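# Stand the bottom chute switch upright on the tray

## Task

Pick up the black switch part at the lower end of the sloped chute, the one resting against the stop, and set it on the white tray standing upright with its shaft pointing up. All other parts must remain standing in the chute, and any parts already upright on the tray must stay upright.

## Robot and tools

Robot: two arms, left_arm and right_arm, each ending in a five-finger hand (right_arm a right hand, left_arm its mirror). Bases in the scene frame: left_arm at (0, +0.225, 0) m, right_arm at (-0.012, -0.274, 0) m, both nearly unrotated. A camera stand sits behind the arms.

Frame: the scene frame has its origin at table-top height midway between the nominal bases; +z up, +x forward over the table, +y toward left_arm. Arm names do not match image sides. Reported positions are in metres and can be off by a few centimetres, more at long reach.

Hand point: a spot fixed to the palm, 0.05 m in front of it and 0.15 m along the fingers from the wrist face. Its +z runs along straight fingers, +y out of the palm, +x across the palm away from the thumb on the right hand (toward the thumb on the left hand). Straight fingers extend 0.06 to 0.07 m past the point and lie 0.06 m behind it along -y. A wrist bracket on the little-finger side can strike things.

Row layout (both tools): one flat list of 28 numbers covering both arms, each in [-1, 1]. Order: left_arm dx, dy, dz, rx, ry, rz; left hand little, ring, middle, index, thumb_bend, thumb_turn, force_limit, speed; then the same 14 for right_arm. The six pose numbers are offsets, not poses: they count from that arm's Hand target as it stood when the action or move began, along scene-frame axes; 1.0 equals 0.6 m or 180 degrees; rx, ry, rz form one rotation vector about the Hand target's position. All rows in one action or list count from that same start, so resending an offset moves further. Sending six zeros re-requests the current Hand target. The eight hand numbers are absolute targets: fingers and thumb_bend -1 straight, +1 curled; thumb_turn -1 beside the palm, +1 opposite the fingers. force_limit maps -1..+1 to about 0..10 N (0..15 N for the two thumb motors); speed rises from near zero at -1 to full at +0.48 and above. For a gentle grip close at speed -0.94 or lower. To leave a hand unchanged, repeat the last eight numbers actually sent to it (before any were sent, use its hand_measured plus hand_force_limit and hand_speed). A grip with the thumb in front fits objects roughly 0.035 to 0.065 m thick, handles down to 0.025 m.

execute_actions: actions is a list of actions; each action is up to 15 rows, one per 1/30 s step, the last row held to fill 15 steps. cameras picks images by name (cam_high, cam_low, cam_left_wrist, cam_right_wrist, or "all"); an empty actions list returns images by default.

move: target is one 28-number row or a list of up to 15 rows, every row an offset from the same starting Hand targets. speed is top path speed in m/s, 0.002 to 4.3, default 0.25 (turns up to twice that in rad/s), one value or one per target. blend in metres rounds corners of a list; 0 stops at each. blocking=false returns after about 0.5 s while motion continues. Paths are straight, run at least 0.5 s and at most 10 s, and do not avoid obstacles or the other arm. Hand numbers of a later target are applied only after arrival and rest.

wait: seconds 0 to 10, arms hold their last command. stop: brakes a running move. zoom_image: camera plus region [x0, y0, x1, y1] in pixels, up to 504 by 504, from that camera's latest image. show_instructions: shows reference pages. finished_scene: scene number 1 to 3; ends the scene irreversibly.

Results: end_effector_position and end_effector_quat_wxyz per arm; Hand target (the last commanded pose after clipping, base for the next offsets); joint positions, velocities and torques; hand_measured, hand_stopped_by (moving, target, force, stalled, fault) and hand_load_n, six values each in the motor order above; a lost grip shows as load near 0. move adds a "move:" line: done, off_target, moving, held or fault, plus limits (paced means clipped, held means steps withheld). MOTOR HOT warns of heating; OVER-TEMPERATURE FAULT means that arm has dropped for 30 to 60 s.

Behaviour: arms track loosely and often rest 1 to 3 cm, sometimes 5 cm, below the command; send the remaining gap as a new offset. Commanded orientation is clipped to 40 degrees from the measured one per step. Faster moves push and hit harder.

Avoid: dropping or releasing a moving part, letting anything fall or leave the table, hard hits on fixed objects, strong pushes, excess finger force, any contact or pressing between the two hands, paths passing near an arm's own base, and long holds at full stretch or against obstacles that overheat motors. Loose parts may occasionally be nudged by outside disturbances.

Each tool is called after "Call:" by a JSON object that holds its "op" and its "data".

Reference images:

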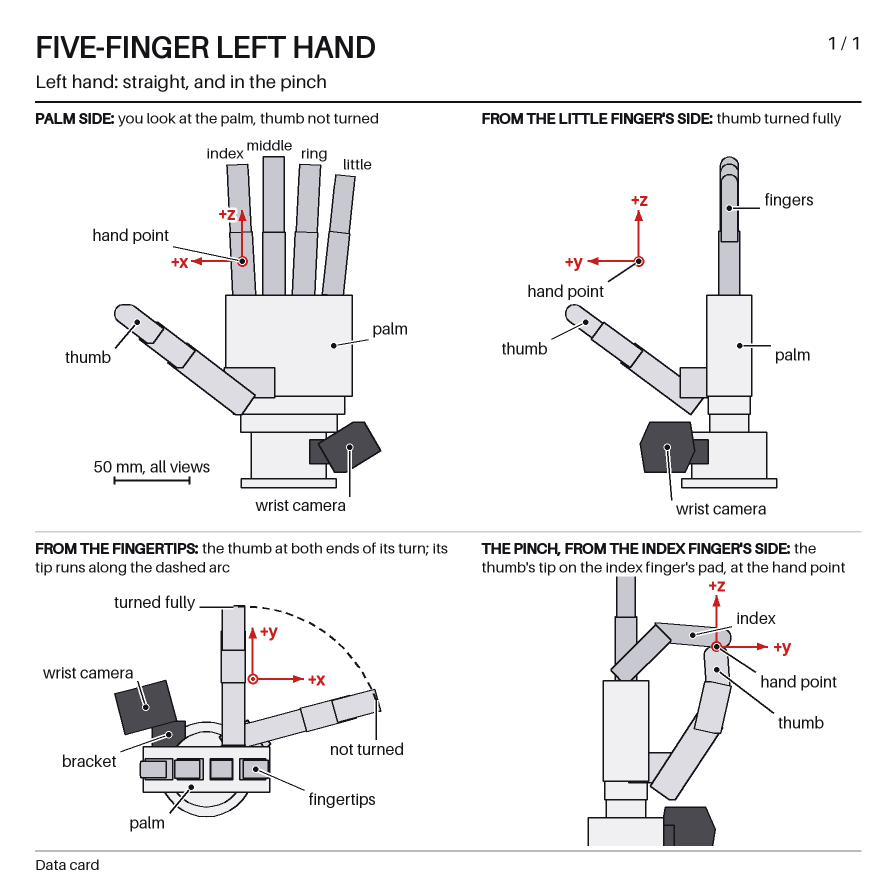

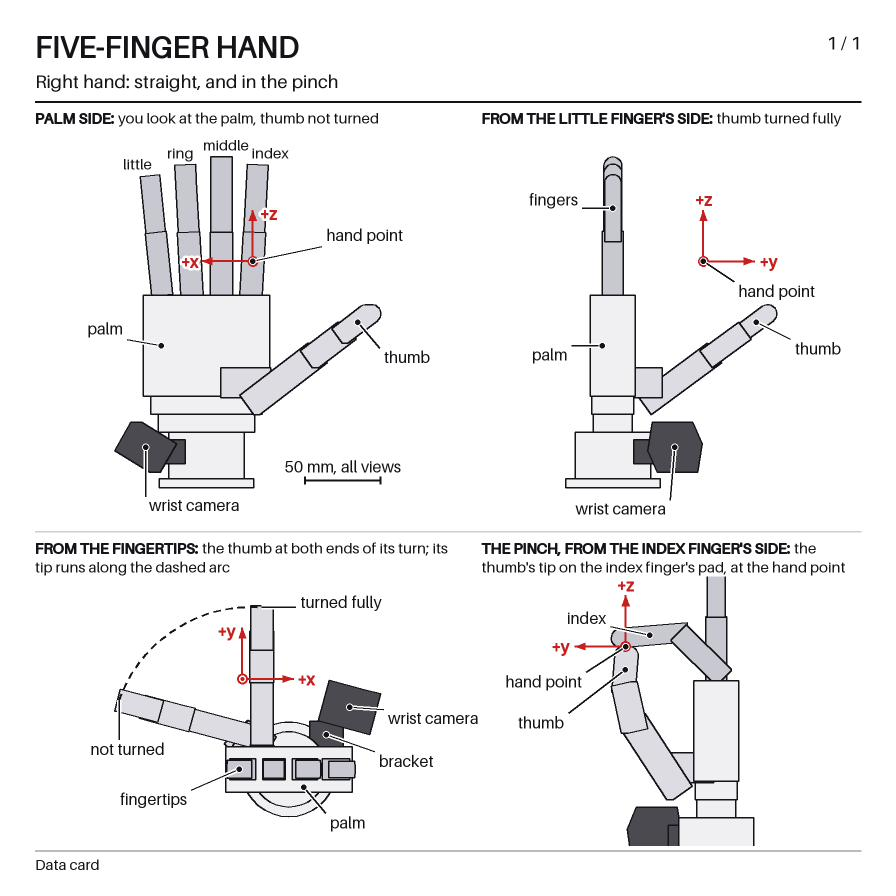

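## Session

Call:
{"op": "execute_actions", "data": {"actions": []}}

Call:
{"op": "zoom_image", "data": {"camera": "cam_low", "region": [0, 100, 400, 400]}}

Call:
{"op": "zoom_image", "data": {"camera": "cam_high", "region": [250, 150, 550, 370]}}

Scene clock: 0.00 s.
left_arm: end_effector_position=(+0.5741, +0.4603, +0.3391) hand_measured=(-1.000, -1.000, -1.000, -1.000, -1.000, -1.000) hand_load_n=(+0.0, +0.0, +0.0, +0.0, +0.0, +0.0) hand_stopped_by=(target, target, target, target, target, target) hand_force_limit=0.00 hand_speed=-0.80 end_effector_quat_wxyz=(+0.654, -0.213, +0.622, +0.375) | right_arm: end_effector_position=(+0.3115, -0.0277, +0.2108) hand_measured=(-1.000, -1.000, -1.000, -1.000, -1.000, -1.000) hand_load_n=(+0.0, +0.0, +0.0, +0.0, +0.0, +0.0) hand_stopped_by=(target, target, target, target, target, target) hand_force_limit=0.00 hand_speed=-0.80 end_effector_quat_wxyz=(-0.133, +0.677, +0.391, +0.609)
Joint positions: left_arm=[0.075 1.58 1.057 0.711 -0.749 1.89] | right_arm=[0.904 0.791 0.341 0.224 0.14 -1.848]
Joint velocities: within noise
Joint torques (N m): no reading
Heat: left arm: hottest elbow 33 °C; right arm: hottest elbow 34 °C.
Hand target: left_arm +0.5783, +0.4607, +0.3487; +0.661, -0.217, +0.614, +0.374 | right_arm +0.3163, -0.0219, +0.2320; -0.139, +0.667, +0.383, +0.624
camera_calibration:
cam_left_wrist: T_world_to_cam=[[0.738959, -0.551304, -0.387301, -0.042185], [-0.524367, -0.109645, -0.844403, 0.632514], [0.423058, 0.827068, -0.370109, -0.383172], [0, 0, 0, 1]] pos_world=[0.524947, 0.363004, 0.375944]
cam_right_wrist: T_world_to_cam=[[0.687192, -0.502837, 0.52433, -0.337712], [-0.118071, -0.789453, -0.602348, 0.146776], [0.716817, 0.352021, -0.601876, 0.0252488], [0, 0, 0, 1]] pos_world=[0.231304, -0.062829, 0.28068]

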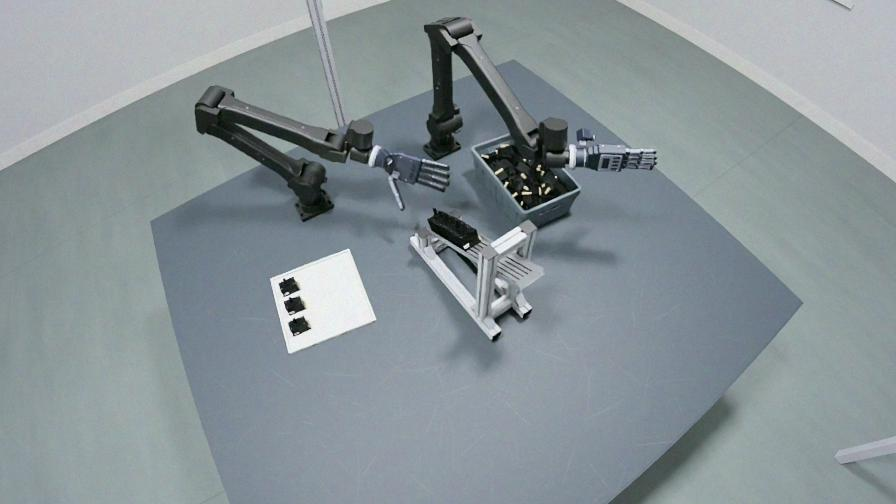

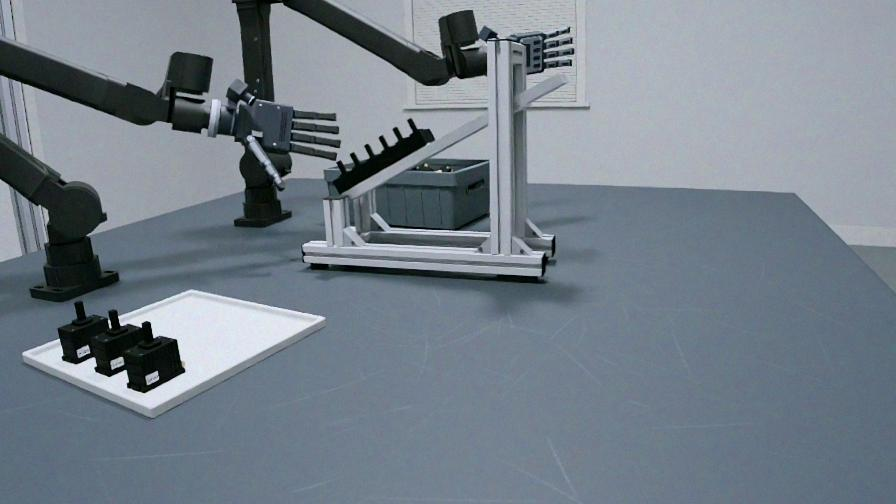

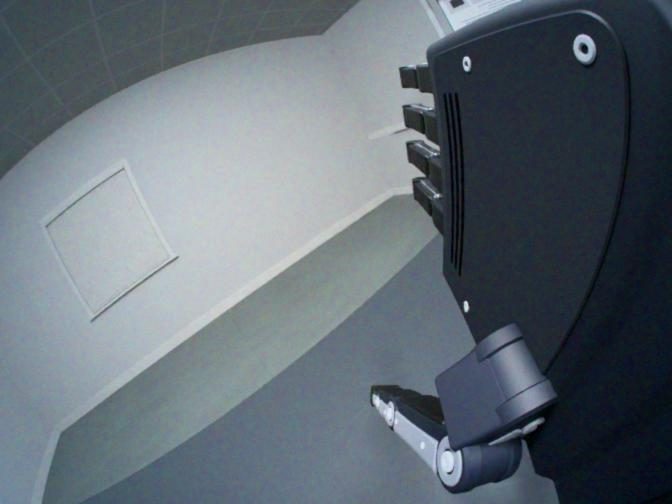

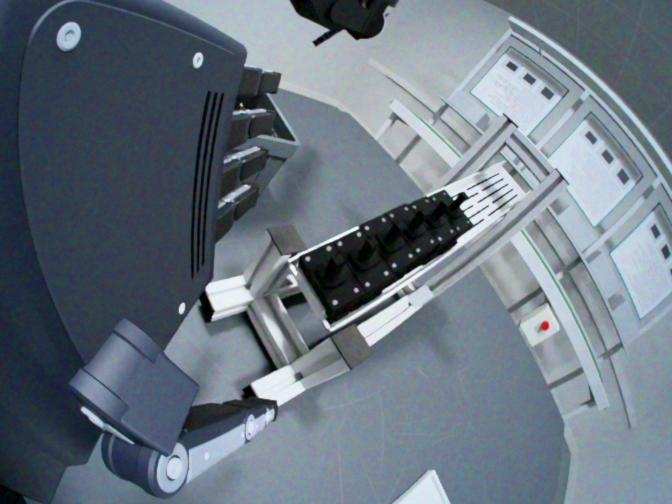

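Scaled by 1.260.

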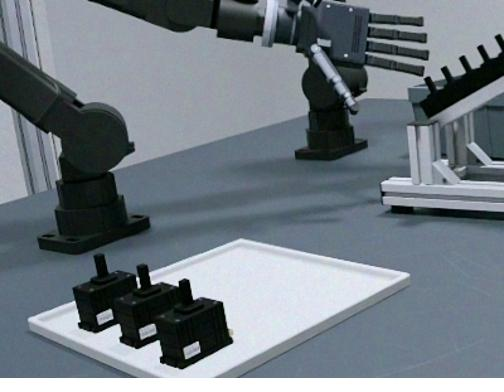

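Scaled by 1.680.

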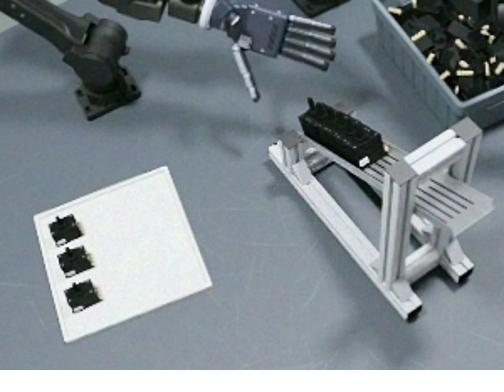

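Call:
{"op": "zoom_image", "data": {"camera": "cam_right_wrist", "region": [260, 170, 500, 350]}}

Scaled by 2.100 from the camera's 672x504 image, which has a finer 960x720 frame.

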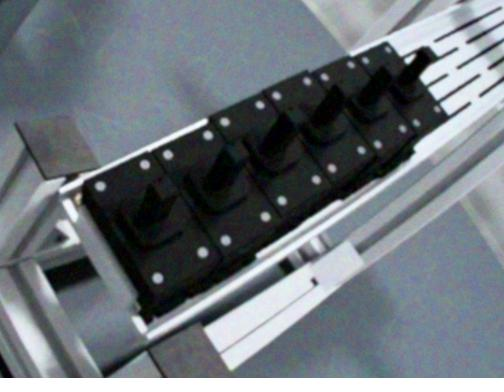

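Call:
{"op": "move", "data": {"target": [[0,0,0,0,0,0,-1,-1,-1,-1,-1,-1,0,-0.8,-0.044,-0.013,0.085,0.0657,0.1575,0.0247,-1,-1,-1,-0.85,-0.72,0.76,0,0],[0,0,0,0,0,0,-1,-1,-1,-1,-1,-1,0,-0.8,-0.01,0.007,0.03,0.1314,0.3151,0.0494,-1,-1,-1,-0.85,-0.72,0.76,0,0],[0,0,0,0,0,0,-1,-1,-1,-1,-1,-1,0,-0.8,0.0445,0.0065,-0.075,0.1314,0.3151,0.0494,-1,-1,-1,-0.85,-0.72,0.76,0,0]], "speed": [0.2,0.2,0.15], "blend": [0.02,0.005,0], "cameras": ["cam_high","cam_low","cam_right_wrist"]}}

Call:
{"op": "zoom_image", "data": {"camera": "cam_right_wrist", "region": [300, 80, 560, 340]}}

Call:
{"op": "zoom_image", "data": {"camera": "cam_low", "region": [290, 80, 450, 220]}}

Scene clock: 41.73 s.
left_arm: end_effector_position=(+0.5741, +0.4603, +0.3391) hand_measured=(-1.000, -1.000, -1.000, -1.000, -1.000, -1.000) hand_load_n=(+0.0, +0.0, +0.0, +0.0, +0.0, +0.0) hand_stopped_by=(target, target, target, target, target, target) hand_force_limit=0.00 hand_speed=-0.80 end_effector_quat_wxyz=(+0.654, -0.213, +0.622, +0.375) | right_arm: end_effector_position=(+0.3375, -0.0156, +0.1864) hand_measured=(-1.000, -1.000, -1.000, -0.850, -0.720, +0.760) hand_load_n=(+0.0, +0.0, +0.0, +0.0, +0.0, +0.0) hand_stopped_by=(target, target, target, target, target, target) hand_force_limit=0.00 hand_speed=0.00 end_effector_quat_wxyz=(-0.477, +0.813, +0.189, +0.276)
Joint positions: left_arm=[0.075 1.58 1.057 0.711 -0.749 1.89] | right_arm=[0.411 1.039 0.699 -0.253 -0.791 -1.2]
Joint torques (N m): left_arm=[-0.73 -14.21 10.02 2.21 0.04 -0.03] | right_arm=[-0.73 -2.96 8.32 2.19 -0.59 -0.08]
Heat: left arm: hottest elbow 36 °C; right arm: hottest elbow 42 °C.
Hand target: left_arm +0.5783, +0.4607, +0.3487; +0.661, -0.217, +0.614, +0.374 | right_arm +0.3430, -0.0180, +0.1869; -0.476, +0.810, +0.190, +0.285
Off the commanded pose: left_arm 0.010 m, 1 deg | right_arm 0.006 m, 1 deg.
move: done
camera_calibration:
cam_right_wrist: T_world_to_cam=[[0.77023, -0.40159, -0.495451, -0.17305], [-0.63328, -0.573567, -0.519593, 0.30654], [-0.0755111, 0.713965, -0.696097, 0.27821], [0, 0, 0, 1]] pos_world=[0.348422, -0.092306, 0.2672]
Images, in order (width x height): cam_high 896x504, cam_low 896x504, cam_right_wrist 672x504.

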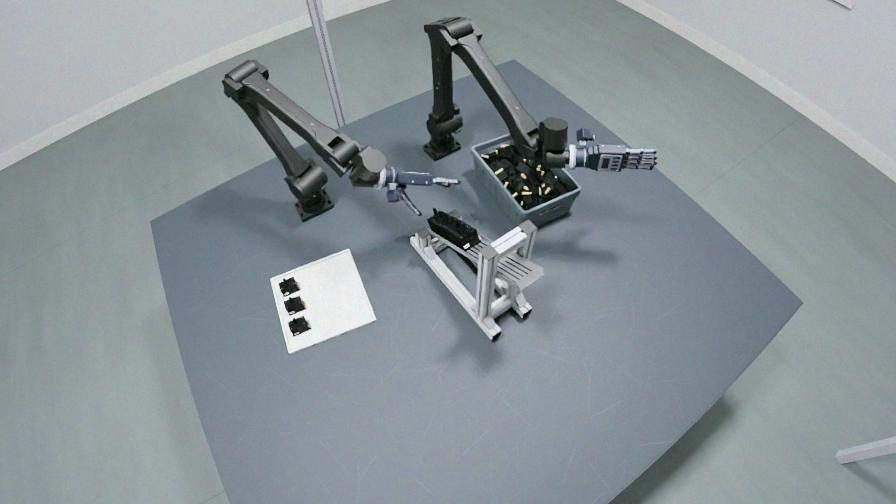

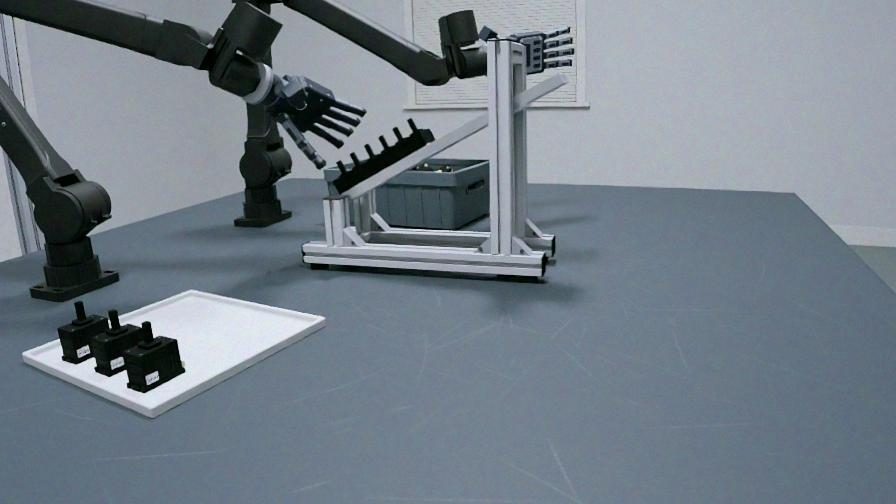

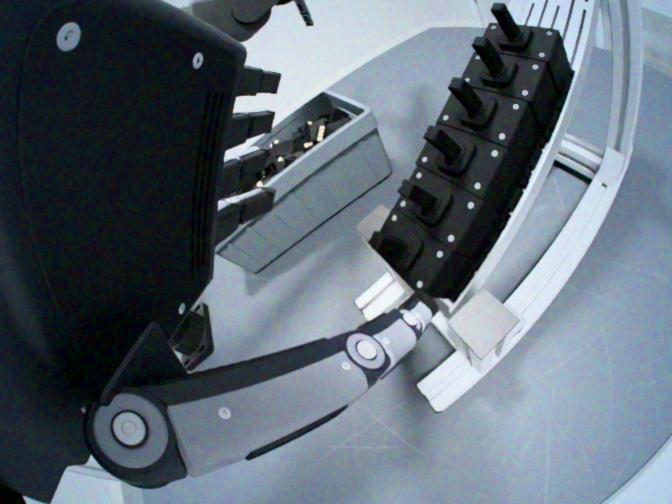

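Scaled by 1.938 from the camera's 672x504 image, which has a finer 960x720 frame.

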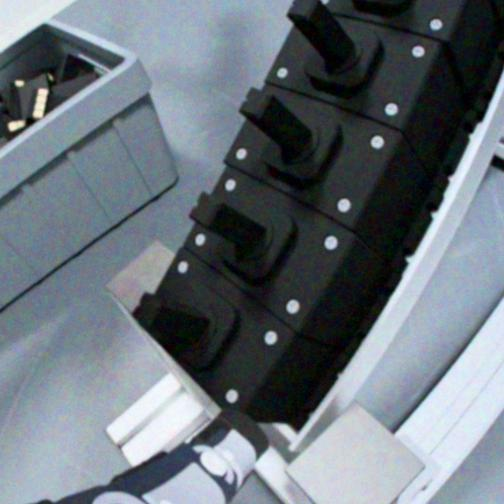

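Scaled by 3.150.

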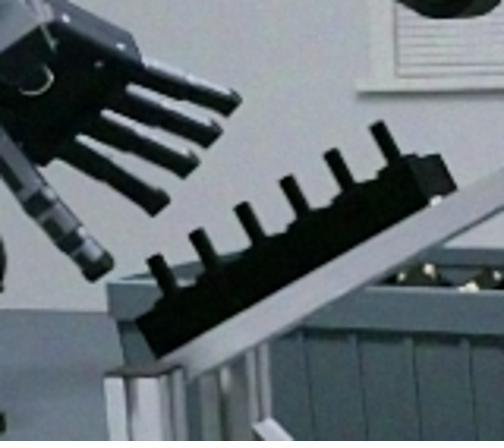

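Call:
{"op": "move", "data": {"target": [0,0,0,0,0,0,-1,-1,-1,-1,-1,-1,0,-0.8,0.0587,0.0015,-0.0668,0,0,0,-1,-1,-1,-0.85,-0.68,0.76,0,0], "speed": 0.08, "cameras": ["cam_low","cam_right_wrist"]}}

Call:
{"op": "zoom_image", "data": {"camera": "cam_right_wrist", "region": [220, 130, 520, 430]}}

Call:
{"op": "zoom_image", "data": {"camera": "cam_low", "region": [290, 80, 450, 220]}}

Scene clock: 52.13 s.
left_arm: end_effector_position=(+0.5741, +0.4603, +0.3391) hand_measured=(-1.000, -1.000, -1.000, -1.000, -1.000, -1.000) hand_load_n=(+0.0, +0.0, +0.0, +0.0, +0.0, +0.0) hand_stopped_by=(target, target, target, target, target, target) hand_force_limit=0.00 hand_speed=-0.80 end_effector_quat_wxyz=(+0.654, -0.213, +0.622, +0.375) | right_arm: end_effector_position=(+0.3718, -0.0135, +0.1473) hand_measured=(-1.000, -1.000, -1.000, -0.850, -0.680, +0.760) hand_load_n=(+0.0, +0.0, +0.0, +0.0, +0.0, +0.0) hand_stopped_by=(target, target, target, target, target, target) hand_force_limit=0.00 hand_speed=0.00 end_effector_quat_wxyz=(-0.478, +0.813, +0.187, +0.275)
Joint positions: left_arm=[0.075 1.58 1.057 0.711 -0.749 1.89] | right_arm=[0.377 1.195 0.699 -0.115 -0.82 -1.221]
Joint torques (N m): left_arm=[-0.15 -13.98 10.04 2.14 0 -0.01] | right_arm=[-0.5 -3.66 7.87 2.25 -0.65 -0.1]
Heat: left arm: hottest elbow 37 °C; right arm: hottest elbow 41 °C.
Hand target: left_arm +0.5783, +0.4607, +0.3487; +0.661, -0.217, +0.614, +0.374 | right_arm +0.3782, -0.0171, +0.1468; -0.476, +0.810, +0.190, +0.285
Off the commanded pose: left_arm 0.010 m, 1 deg | right_arm 0.007 m, 1 deg.
move: done
camera_calibration:
cam_right_wrist: T_world_to_cam=[[0.767737, -0.401013, -0.499769, -0.216338], [-0.636088, -0.571032, -0.518954, 0.310038], [-0.0772773, 0.716318, -0.693482, 0.252527], [0, 0, 0, 1]] pos_world=[0.382817, -0.0906019, 0.2279]
Images, in order (width x height): cam_low 896x504, cam_right_wrist 672x504.

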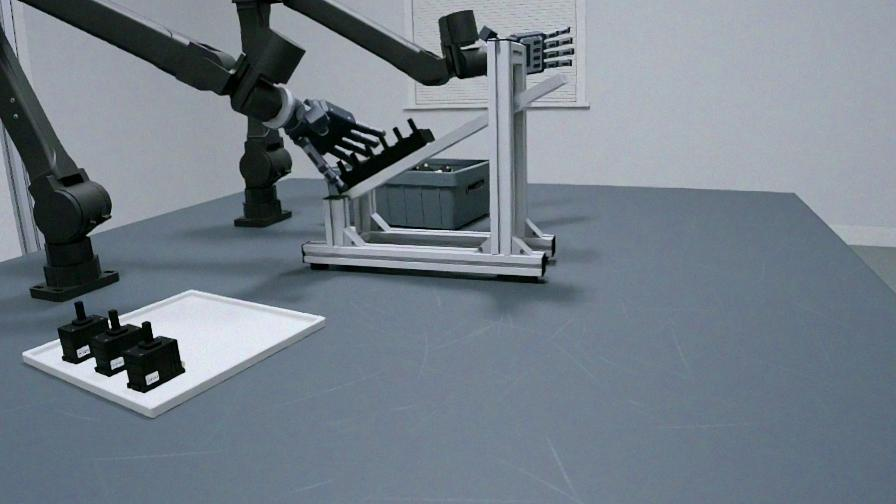

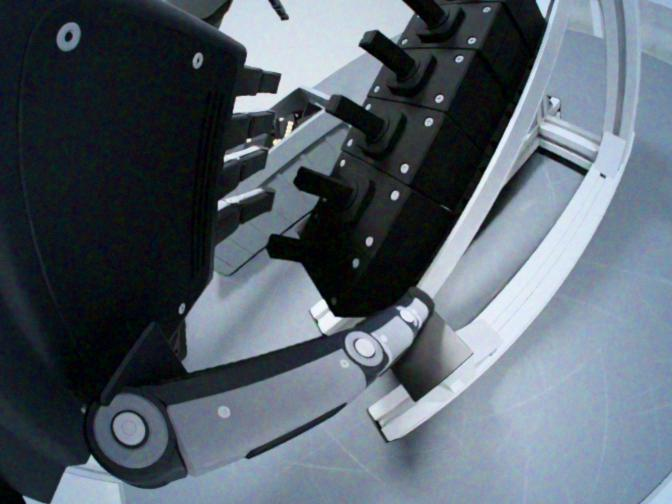

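Scaled by 1.680 from the camera's 672x504 image, which has a finer 960x720 frame.

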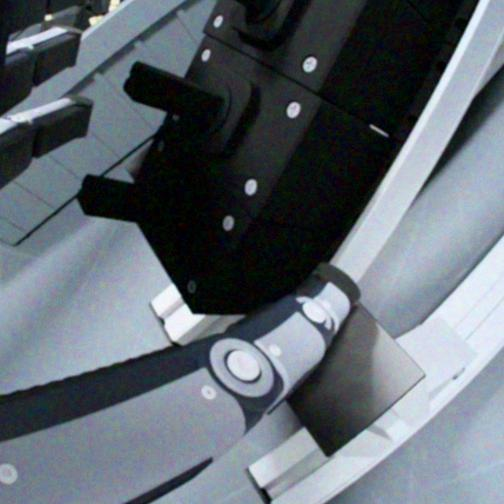

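Scaled by 3.150.

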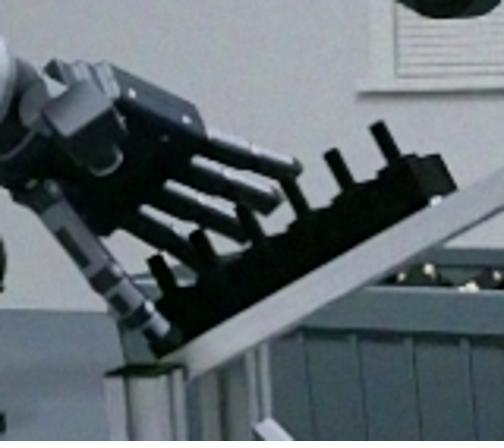

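Call:
{"op": "move", "data": {"target": [[0,0,0,0,0,0,-1,-1,-1,-1,-1,-1,0,-0.8,0,0,0,0,0,0,-1,-1,-1,0.1,0.0,0.76,-0.5,-0.85],[0,0,0,0,0,0,-1,-1,-1,-1,-1,-1,0,-0.8,0,0,0.0005,0,0,0,-1,-1,-1,0.3,0.2,0.76,0.45,-0.85]], "speed": 0.08, "cameras": ["cam_low","cam_right_wrist"]}}

Call:
{"op": "zoom_image", "data": {"camera": "cam_right_wrist", "region": [220, 150, 520, 450]}}

Call:
{"op": "zoom_image", "data": {"camera": "cam_low", "region": [290, 80, 450, 220]}}

Scene clock: 61.50 s.
left_arm: end_effector_position=(+0.5741, +0.4603, +0.3391) hand_measured=(-1.000, -1.000, -1.000, -1.000, -1.000, -1.000) hand_load_n=(+0.0, +0.0, +0.0, +0.0, +0.0, +0.0) hand_stopped_by=(target, target, target, target, target, target) hand_force_limit=0.00 hand_speed=-0.80 end_effector_quat_wxyz=(+0.654, -0.213, +0.622, +0.375) | right_arm: end_effector_position=(+0.3724, -0.0144, +0.1475) hand_measured=(-1.000, -1.000, -1.000, -0.326, -0.392, +0.760) hand_load_n=(+0.0, +0.0, +0.0, +11.5, +11.5, -0.5) hand_stopped_by=(target, target, target, force, force, target) hand_force_limit=0.45 hand_speed=-0.85 end_effector_quat_wxyz=(-0.478, +0.813, +0.187, +0.276)
Joint positions: left_arm=[0.075 1.58 1.057 0.711 -0.749 1.89] | right_arm=[0.375 1.195 0.699 -0.114 -0.82 -1.222]
Joint torques (N m): left_arm=[-0.85 -14.15 10.06 2.28 0.04 -0.04] | right_arm=[0.15 -3.55 7.77 2.07 -0.59 -0.07]
Heat: left arm: hottest elbow 37 °C; right arm: hottest elbow 40 °C.
Hand target: left_arm +0.5783, +0.4607, +0.3487; +0.661, -0.217, +0.614, +0.374 | right_arm +0.3783, -0.0170, +0.1472; -0.476, +0.810, +0.190, +0.285
Off the commanded pose: left_arm 0.010 m, 1 deg | right_arm 0.006 m, 1 deg.
move: done
camera_calibration:
cam_right_wrist: T_world_to_cam=[[0.767745, -0.402187, -0.498811, -0.217324], [-0.636319, -0.570009, -0.519797, 0.310327], [-0.0752709, 0.716474, -0.693541, 0.252468], [0, 0, 0, 1]] pos_world=[0.383319, -0.0914026, 0.228]
Images, in order (width x height): cam_low 896x504, cam_right_wrist 672x504.

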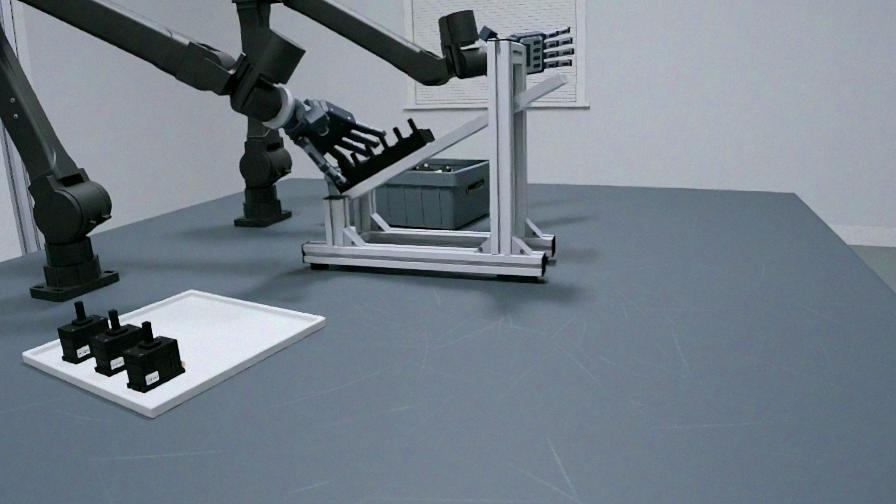

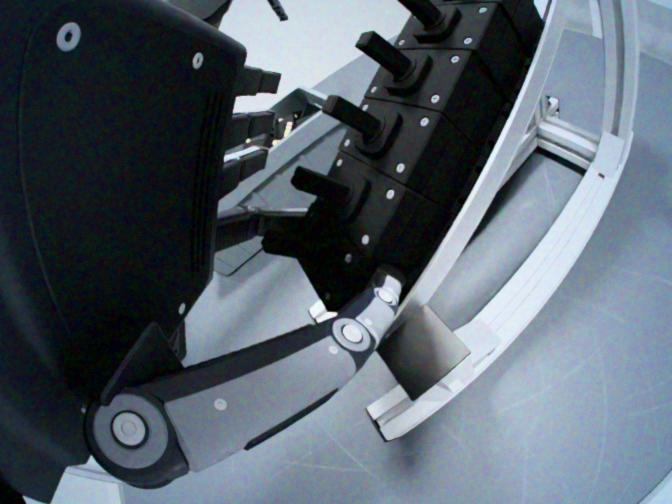

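Scaled by 1.680 from the camera's 672x504 image, which has a finer 960x720 frame.

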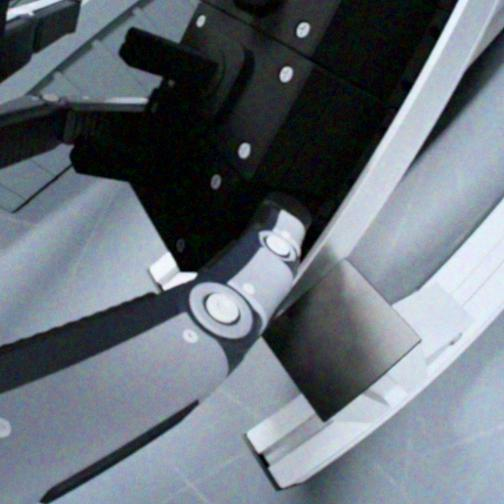

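Scaled by 3.150.

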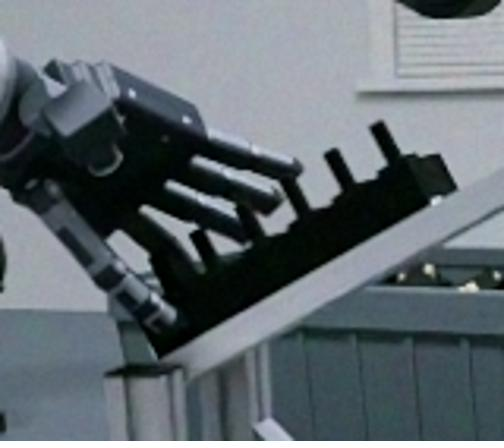

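Call:
{"op": "move", "data": {"target": [[0,0,0,0,0,0,-1,-1,-1,-1,-1,-1,0,-0.8,0.005,0.01,0.04,0,0,0,-1,-1,-1,0.3,0.2,0.76,0.45,-0.85],[0,0,0,0,0,0,-1,-1,-1,-1,-1,-1,0,-0.8,-0.010,0.017,0.09,0,0,0,-1,-1,-1,0.3,0.2,0.76,0.45,-0.85]], "speed": [0.08,0.06], "cameras": ["cam_low","cam_right_wrist"]}}

Call:
{"op": "zoom_image", "data": {"camera": "cam_low", "region": [290, 80, 450, 220]}}

Scene clock: 68.97 s.
left_arm: end_effector_position=(+0.5741, +0.4603, +0.3391) hand_measured=(-1.000, -1.000, -1.000, -1.000, -1.000, -1.000) hand_load_n=(+0.0, +0.0, +0.0, +0.0, +0.0, +0.0) hand_stopped_by=(target, target, target, target, target, target) hand_force_limit=0.00 hand_speed=-0.80 end_effector_quat_wxyz=(+0.654, -0.213, +0.622, +0.375) | right_arm: end_effector_position=(+0.3619, -0.0217, +0.1614) hand_measured=(-1.000, -1.000, -1.000, -0.326, -0.392, +0.760) hand_load_n=(+0.0, +0.0, +0.0, +6.5, +7.0, -2.0) hand_stopped_by=(target, target, target, force, force, target) hand_force_limit=0.45 hand_speed=-0.85 end_effector_quat_wxyz=(-0.466, +0.825, +0.176, +0.267)
Joint positions: left_arm=[0.075 1.58 1.057 0.711 -0.749 1.89] | right_arm=[0.379 1.139 0.72 -0.228 -0.79 -1.222]
Joint torques (N m): left_arm=[-0.21 -14.33 10 2.18 0.02 -0.06] | right_arm=[1.96 -5.77 13.19 0.85 -0.82 0.17]
Heat: left arm: hottest elbow 37 °C; right arm: hottest elbow 40 °C.
Hand target: left_arm +0.5783, +0.4607, +0.3487; +0.661, -0.217, +0.614, +0.374 | right_arm +0.3722, -0.0068, +0.2011; -0.476, +0.810, +0.190, +0.285
Off the commanded pose: left_arm 0.010 m, 1 deg | right_arm 0.044 m, 3 deg.
move: off_target (right_arm)
camera_calibration:
cam_right_wrist: T_world_to_cam=[[0.745511, -0.432147, -0.507407, -0.196474], [-0.661639, -0.571573, -0.485322, 0.310233], [-0.0802897, 0.697533, -0.71204, 0.270915], [0, 0, 0, 1]] pos_world=[0.373487, -0.0965569, 0.243773]
Images, in order (width x height): cam_low 896x504, cam_right_wrist 672x504.

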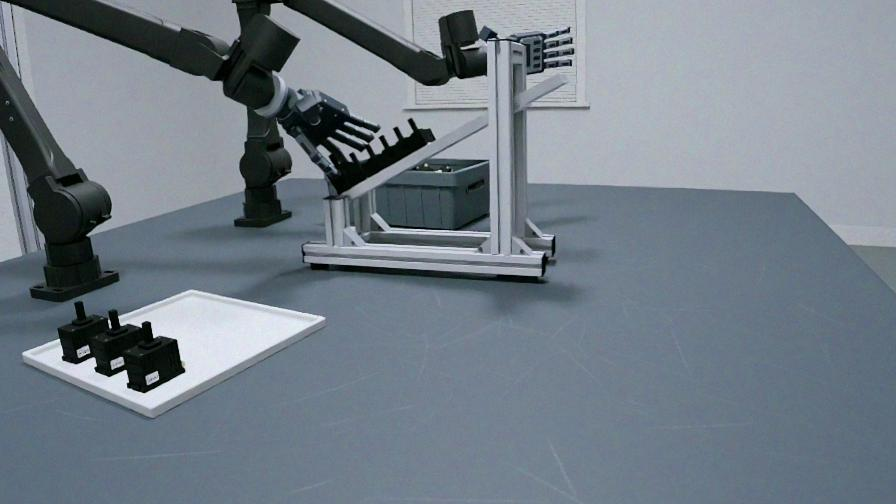

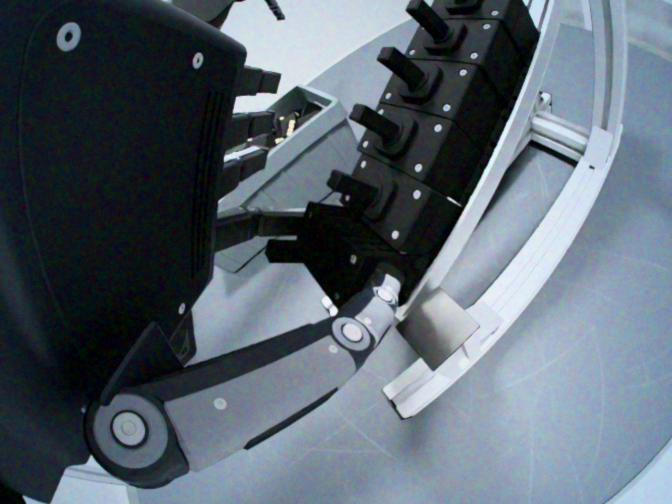

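Scaled by 3.150.

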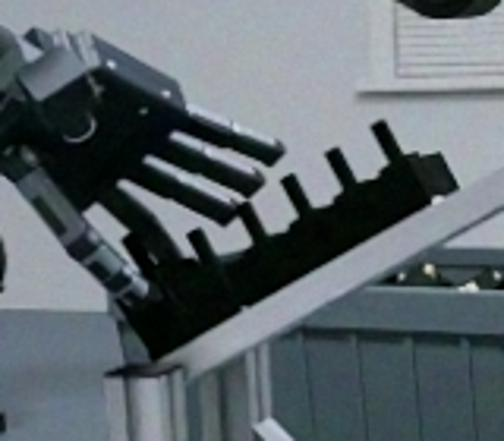

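Call:
{"op": "move", "data": {"target": [[0,0,0,0,0,0,-1,-1,-1,-1,-1,-1,0,-0.8,0,0,0,0,0,0,-1,-1,-1,0.4,0.3,0.76,0.45,-0.85],[0,0,0,0,0,0,-1,-1,-1,-1,-1,-1,0,-0.8,-0.045,0.006,0.105,0,0,0,-1,-1,-1,0.4,0.3,0.76,0.45,-0.85]], "speed": [0.06,0.06], "cameras": ["cam_low","cam_right_wrist"]}}

Call:
{"op": "zoom_image", "data": {"camera": "cam_low", "region": [290, 80, 450, 220]}}

Scene clock: 76.33 s.
left_arm: end_effector_position=(+0.5741, +0.4603, +0.3391) hand_measured=(-1.000, -1.000, -1.000, -1.000, -1.000, -1.000) hand_load_n=(+0.0, +0.0, +0.0, +0.0, +0.0, +0.0) hand_stopped_by=(target, target, target, target, target, target) hand_force_limit=0.00 hand_speed=-0.80 end_effector_quat_wxyz=(+0.654, -0.213, +0.622, +0.375) | right_arm: end_effector_position=(+0.3340, -0.0148, +0.2185) hand_measured=(-1.000, -1.000, -1.000, -0.316, -0.384, +0.760) hand_load_n=(+0.0, +0.0, +0.0, +11.0, +9.5, -0.5) hand_stopped_by=(target, target, target, force, force, target) hand_force_limit=0.45 hand_speed=-0.85 end_effector_quat_wxyz=(-0.467, +0.827, +0.176, +0.258)
Joint positions: left_arm=[0.075 1.58 1.057 0.711 -0.749 1.89] | right_arm=[0.427 1.017 0.798 -0.418 -0.761 -1.186]
Joint torques (N m): left_arm=[-0.97 -14.45 9.96 2.26 0.05 -0.03] | right_arm=[1.38 -4.25 14.42 0.96 -0.52 0.14]
Heat: left arm: hottest elbow 37 °C; right arm: hottest elbow 40 °C.
Hand target: left_arm +0.5783, +0.4607, +0.3487; +0.661, -0.217, +0.614, +0.374 | right_arm +0.3453, -0.0033, +0.2641; -0.476, +0.810, +0.190, +0.285
Off the commanded pose: left_arm 0.010 m, 1 deg | right_arm 0.048 m, 4 deg.
move: off_target (right_arm)
camera_calibration:
cam_right_wrist: T_world_to_cam=[[0.741629, -0.42675, -0.517562, -0.140052], [-0.663691, -0.5789, -0.473697, 0.321443], [-0.0974663, 0.694809, -0.71256, 0.310406], [0, 0, 0, 1]] pos_world=[0.34746, -0.0893567, 0.300964]
Images, in order (width x height): cam_low 896x504, cam_right_wrist 672x504.

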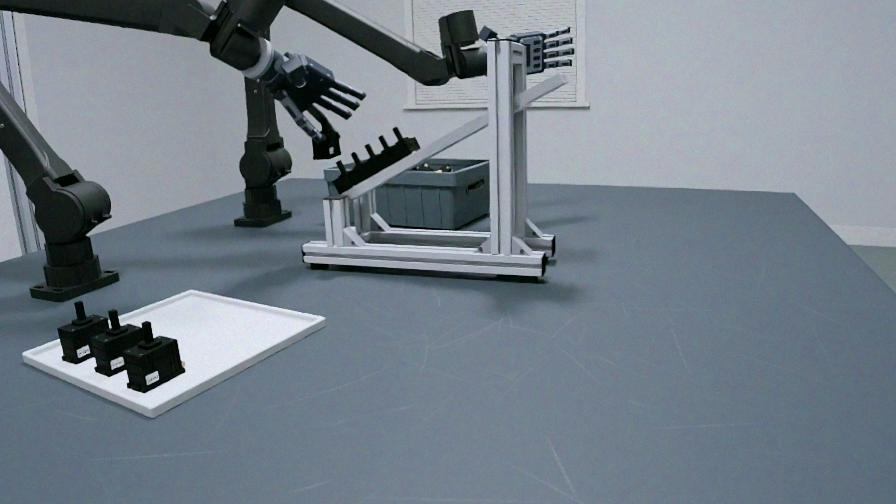

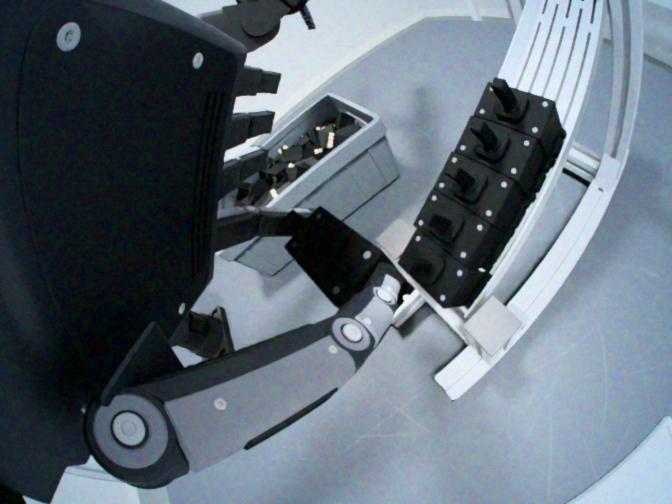

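Scaled by 3.150.

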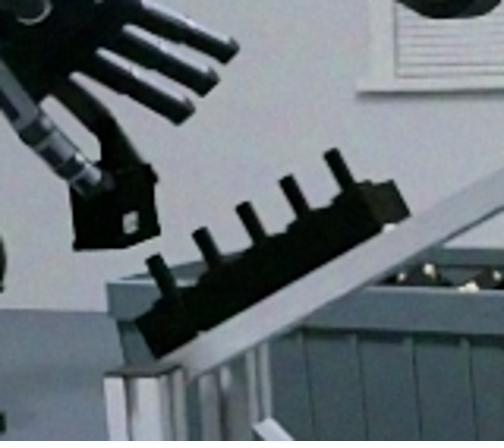

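Call:
{"op": "move", "data": {"target": [[0,0,0,0,0,0,-1,-1,-1,-1,-1,-1,0,-0.8,0.0,-0.17,0.0,0,0,0,-1,-1,-1,0.4,0.3,0.76,0.45,-0.85],[0,0,0,0,0,0,-1,-1,-1,-1,-1,-1,0,-0.8,0.008,-0.575,-0.15,0,0,-0.328,-1,-1,-1,0.4,0.3,0.76,0.45,-0.85]], "speed": 0.16, "blend": [0.04,0], "cameras": ["cam_low","cam_right_wrist","cam_high"]}}

Call:
{"op": "zoom_image", "data": {"camera": "cam_low", "region": [50, 120, 350, 420]}}

Scene clock: 104.17 s.
left_arm: end_effector_position=(+0.5741, +0.4603, +0.3391) hand_measured=(-1.000, -1.000, -1.000, -1.000, -1.000, -1.000) hand_load_n=(+0.0, +0.0, +0.0, +0.0, +0.0, +0.0) hand_stopped_by=(target, target, target, target, target, target) hand_force_limit=0.00 hand_speed=-0.80 end_effector_quat_wxyz=(+0.654, -0.213, +0.622, +0.375) | right_arm: end_effector_position=(+0.3470, -0.3436, +0.1693) hand_measured=(-1.000, -1.000, -1.000, -0.316, -0.384, +0.760) hand_load_n=(+0.0, +0.0, -0.5, +11.0, +10.0, -0.5) hand_stopped_by=(target, target, target, force, force, target) hand_force_limit=0.45 hand_speed=-0.85 end_effector_quat_wxyz=(-0.275, +0.805, -0.231, +0.472)
Joint positions: left_arm=[0.075 1.58 1.057 0.711 -0.749 1.89] | right_arm=[-0.379 0.746 0.495 -0.254 -0.585 -1.061]
Joint torques (N m): left_arm=[-0.67 -15.03 10.03 2.29 0.01 0] | right_arm=[-0.26 -0.03 9.09 2.4 -0.41 0.22]
Heat: left arm: hottest elbow 38 °C; right arm: hottest elbow 44 °C.
Hand target: left_arm +0.5783, +0.4607, +0.3487; +0.661, -0.217, +0.614, +0.374 | right_arm +0.3502, -0.3483, +0.1742; -0.274, +0.798, -0.234, +0.483
Off the commanded pose: left_arm 0.010 m, 1 deg | right_arm 0.007 m, 2 deg.
move: done
camera_calibration:
cam_right_wrist: T_world_to_cam=[[0.0556002, -0.873267, -0.484059, -0.236559], [-0.823559, 0.233987, -0.516721, 0.458483], [0.564499, 0.427381, -0.706177, 0.182388], [0, 0, 0, 1]] pos_world=[0.287782, -0.391808, 0.251198]
Images, in order (width x height): cam_high 896x504, cam_low 896x504, cam_right_wrist 672x504.

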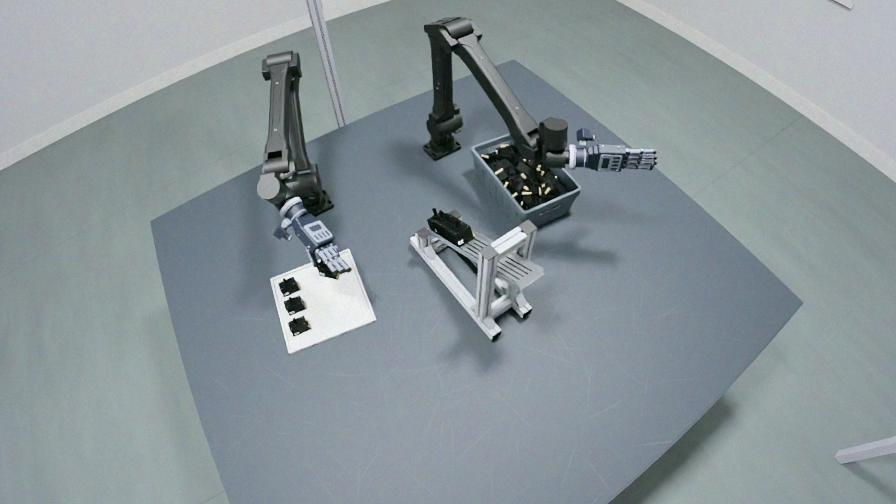

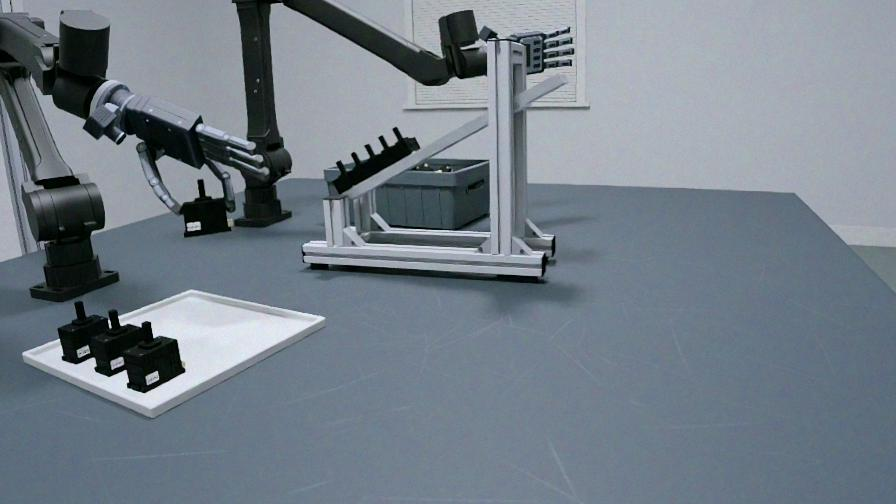

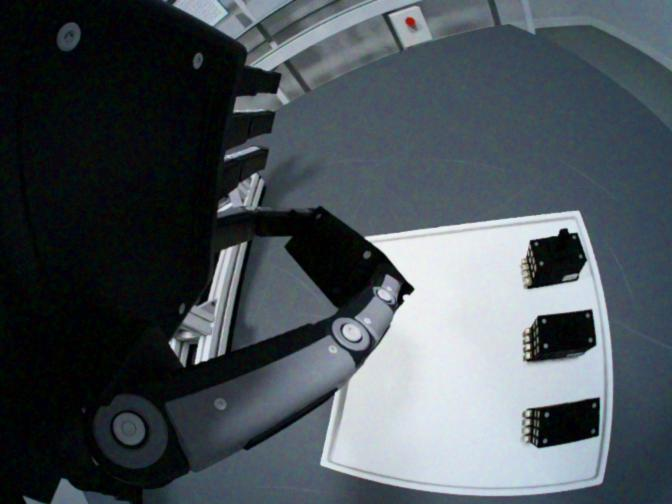

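Scaled by 1.680.

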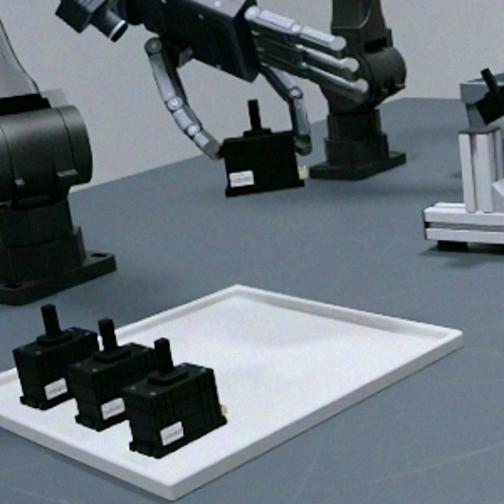

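Call:
{"op": "move", "data": {"target": [[0,0,0,0,0,0,-1,-1,-1,-1,-1,-1,0,-0.8,0,0.0,-0.155,0,0,0,-1,-1,-1,0.4,0.3,0.76,0.45,-0.85],[0,0,0,0,0,0,-1,-1,-1,-1,-1,-1,0,-0.8,0,0.0,-0.197,0,0,0,-1,-1,-1,0.4,0.3,0.76,0.45,-0.85]], "speed": [0.15,0.06], "blend": [0.01,0], "cameras": ["cam_low","cam_right_wrist"]}}

Call:
{"op": "zoom_image", "data": {"camera": "cam_low", "region": [130, 220, 310, 360]}}

Scene clock: 115.60 s.
left_arm: end_effector_position=(+0.5741, +0.4603, +0.3391) hand_measured=(-1.000, -1.000, -1.000, -1.000, -1.000, -1.000) hand_load_n=(+0.0, +0.0, +0.0, +0.0, +0.0, +0.0) hand_stopped_by=(target, target, target, target, target, target) hand_force_limit=0.00 hand_speed=-0.80 end_effector_quat_wxyz=(+0.654, -0.213, +0.622, +0.375) | right_arm: end_effector_position=(+0.3474, -0.3438, +0.0531) hand_measured=(-1.000, -1.000, -1.000, -0.316, -0.384, +0.760) hand_load_n=(+0.0, +0.0, +0.0, +10.5, +10.0, +0.0) hand_stopped_by=(target, target, target, force, force, target) hand_force_limit=0.45 hand_speed=-0.85 end_effector_quat_wxyz=(-0.275, +0.804, -0.230, +0.475)
Joint positions: left_arm=[0.075 1.58 1.057 0.711 -0.749 1.89] | right_arm=[-0.379 1.025 0.262 0.266 -0.585 -1.06]
Joint torques (N m): left_arm=[-0.97 -14.62 10 2.22 0.05 -0.03] | right_arm=[-0.79 -0.44 6.82 2.48 -0.41 0.15]
Heat: left arm: hottest elbow 38 °C; right arm: hottest elbow 44 °C.
Hand target: left_arm +0.5783, +0.4607, +0.3487; +0.661, -0.217, +0.614, +0.374 | right_arm +0.3502, -0.3483, +0.0559; -0.274, +0.798, -0.234, +0.483
Off the commanded pose: left_arm 0.010 m, 1 deg | right_arm 0.006 m, 1 deg.
move: done
camera_calibration:
cam_right_wrist: T_world_to_cam=[[0.058015, -0.874133, -0.48221, -0.294188], [-0.820656, 0.233289, -0.521631, 0.397899], [0.568469, 0.425991, -0.703828, 0.0981849], [0, 0, 0, 1]] pos_world=[0.287791, -0.391811, 0.134802]
Images, in order (width x height): cam_low 896x504, cam_right_wrist 672x504.

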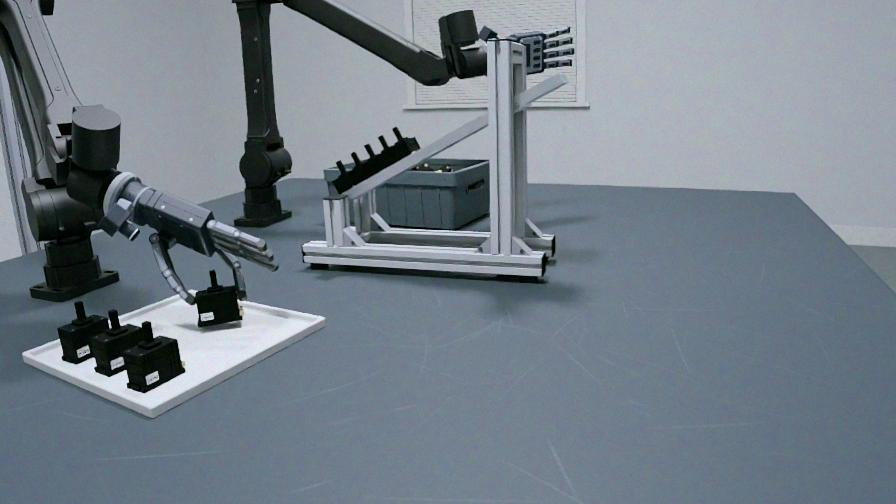

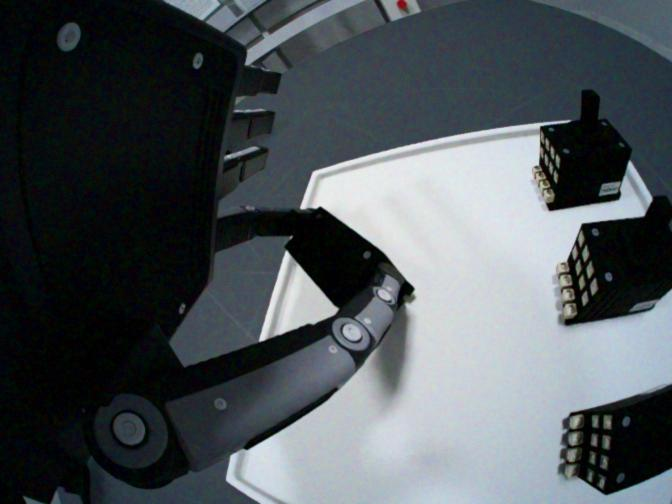

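Scaled by 2.800.

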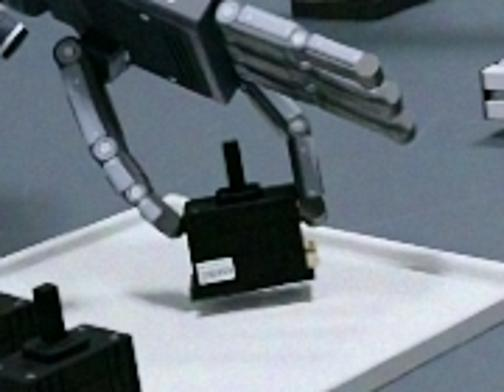

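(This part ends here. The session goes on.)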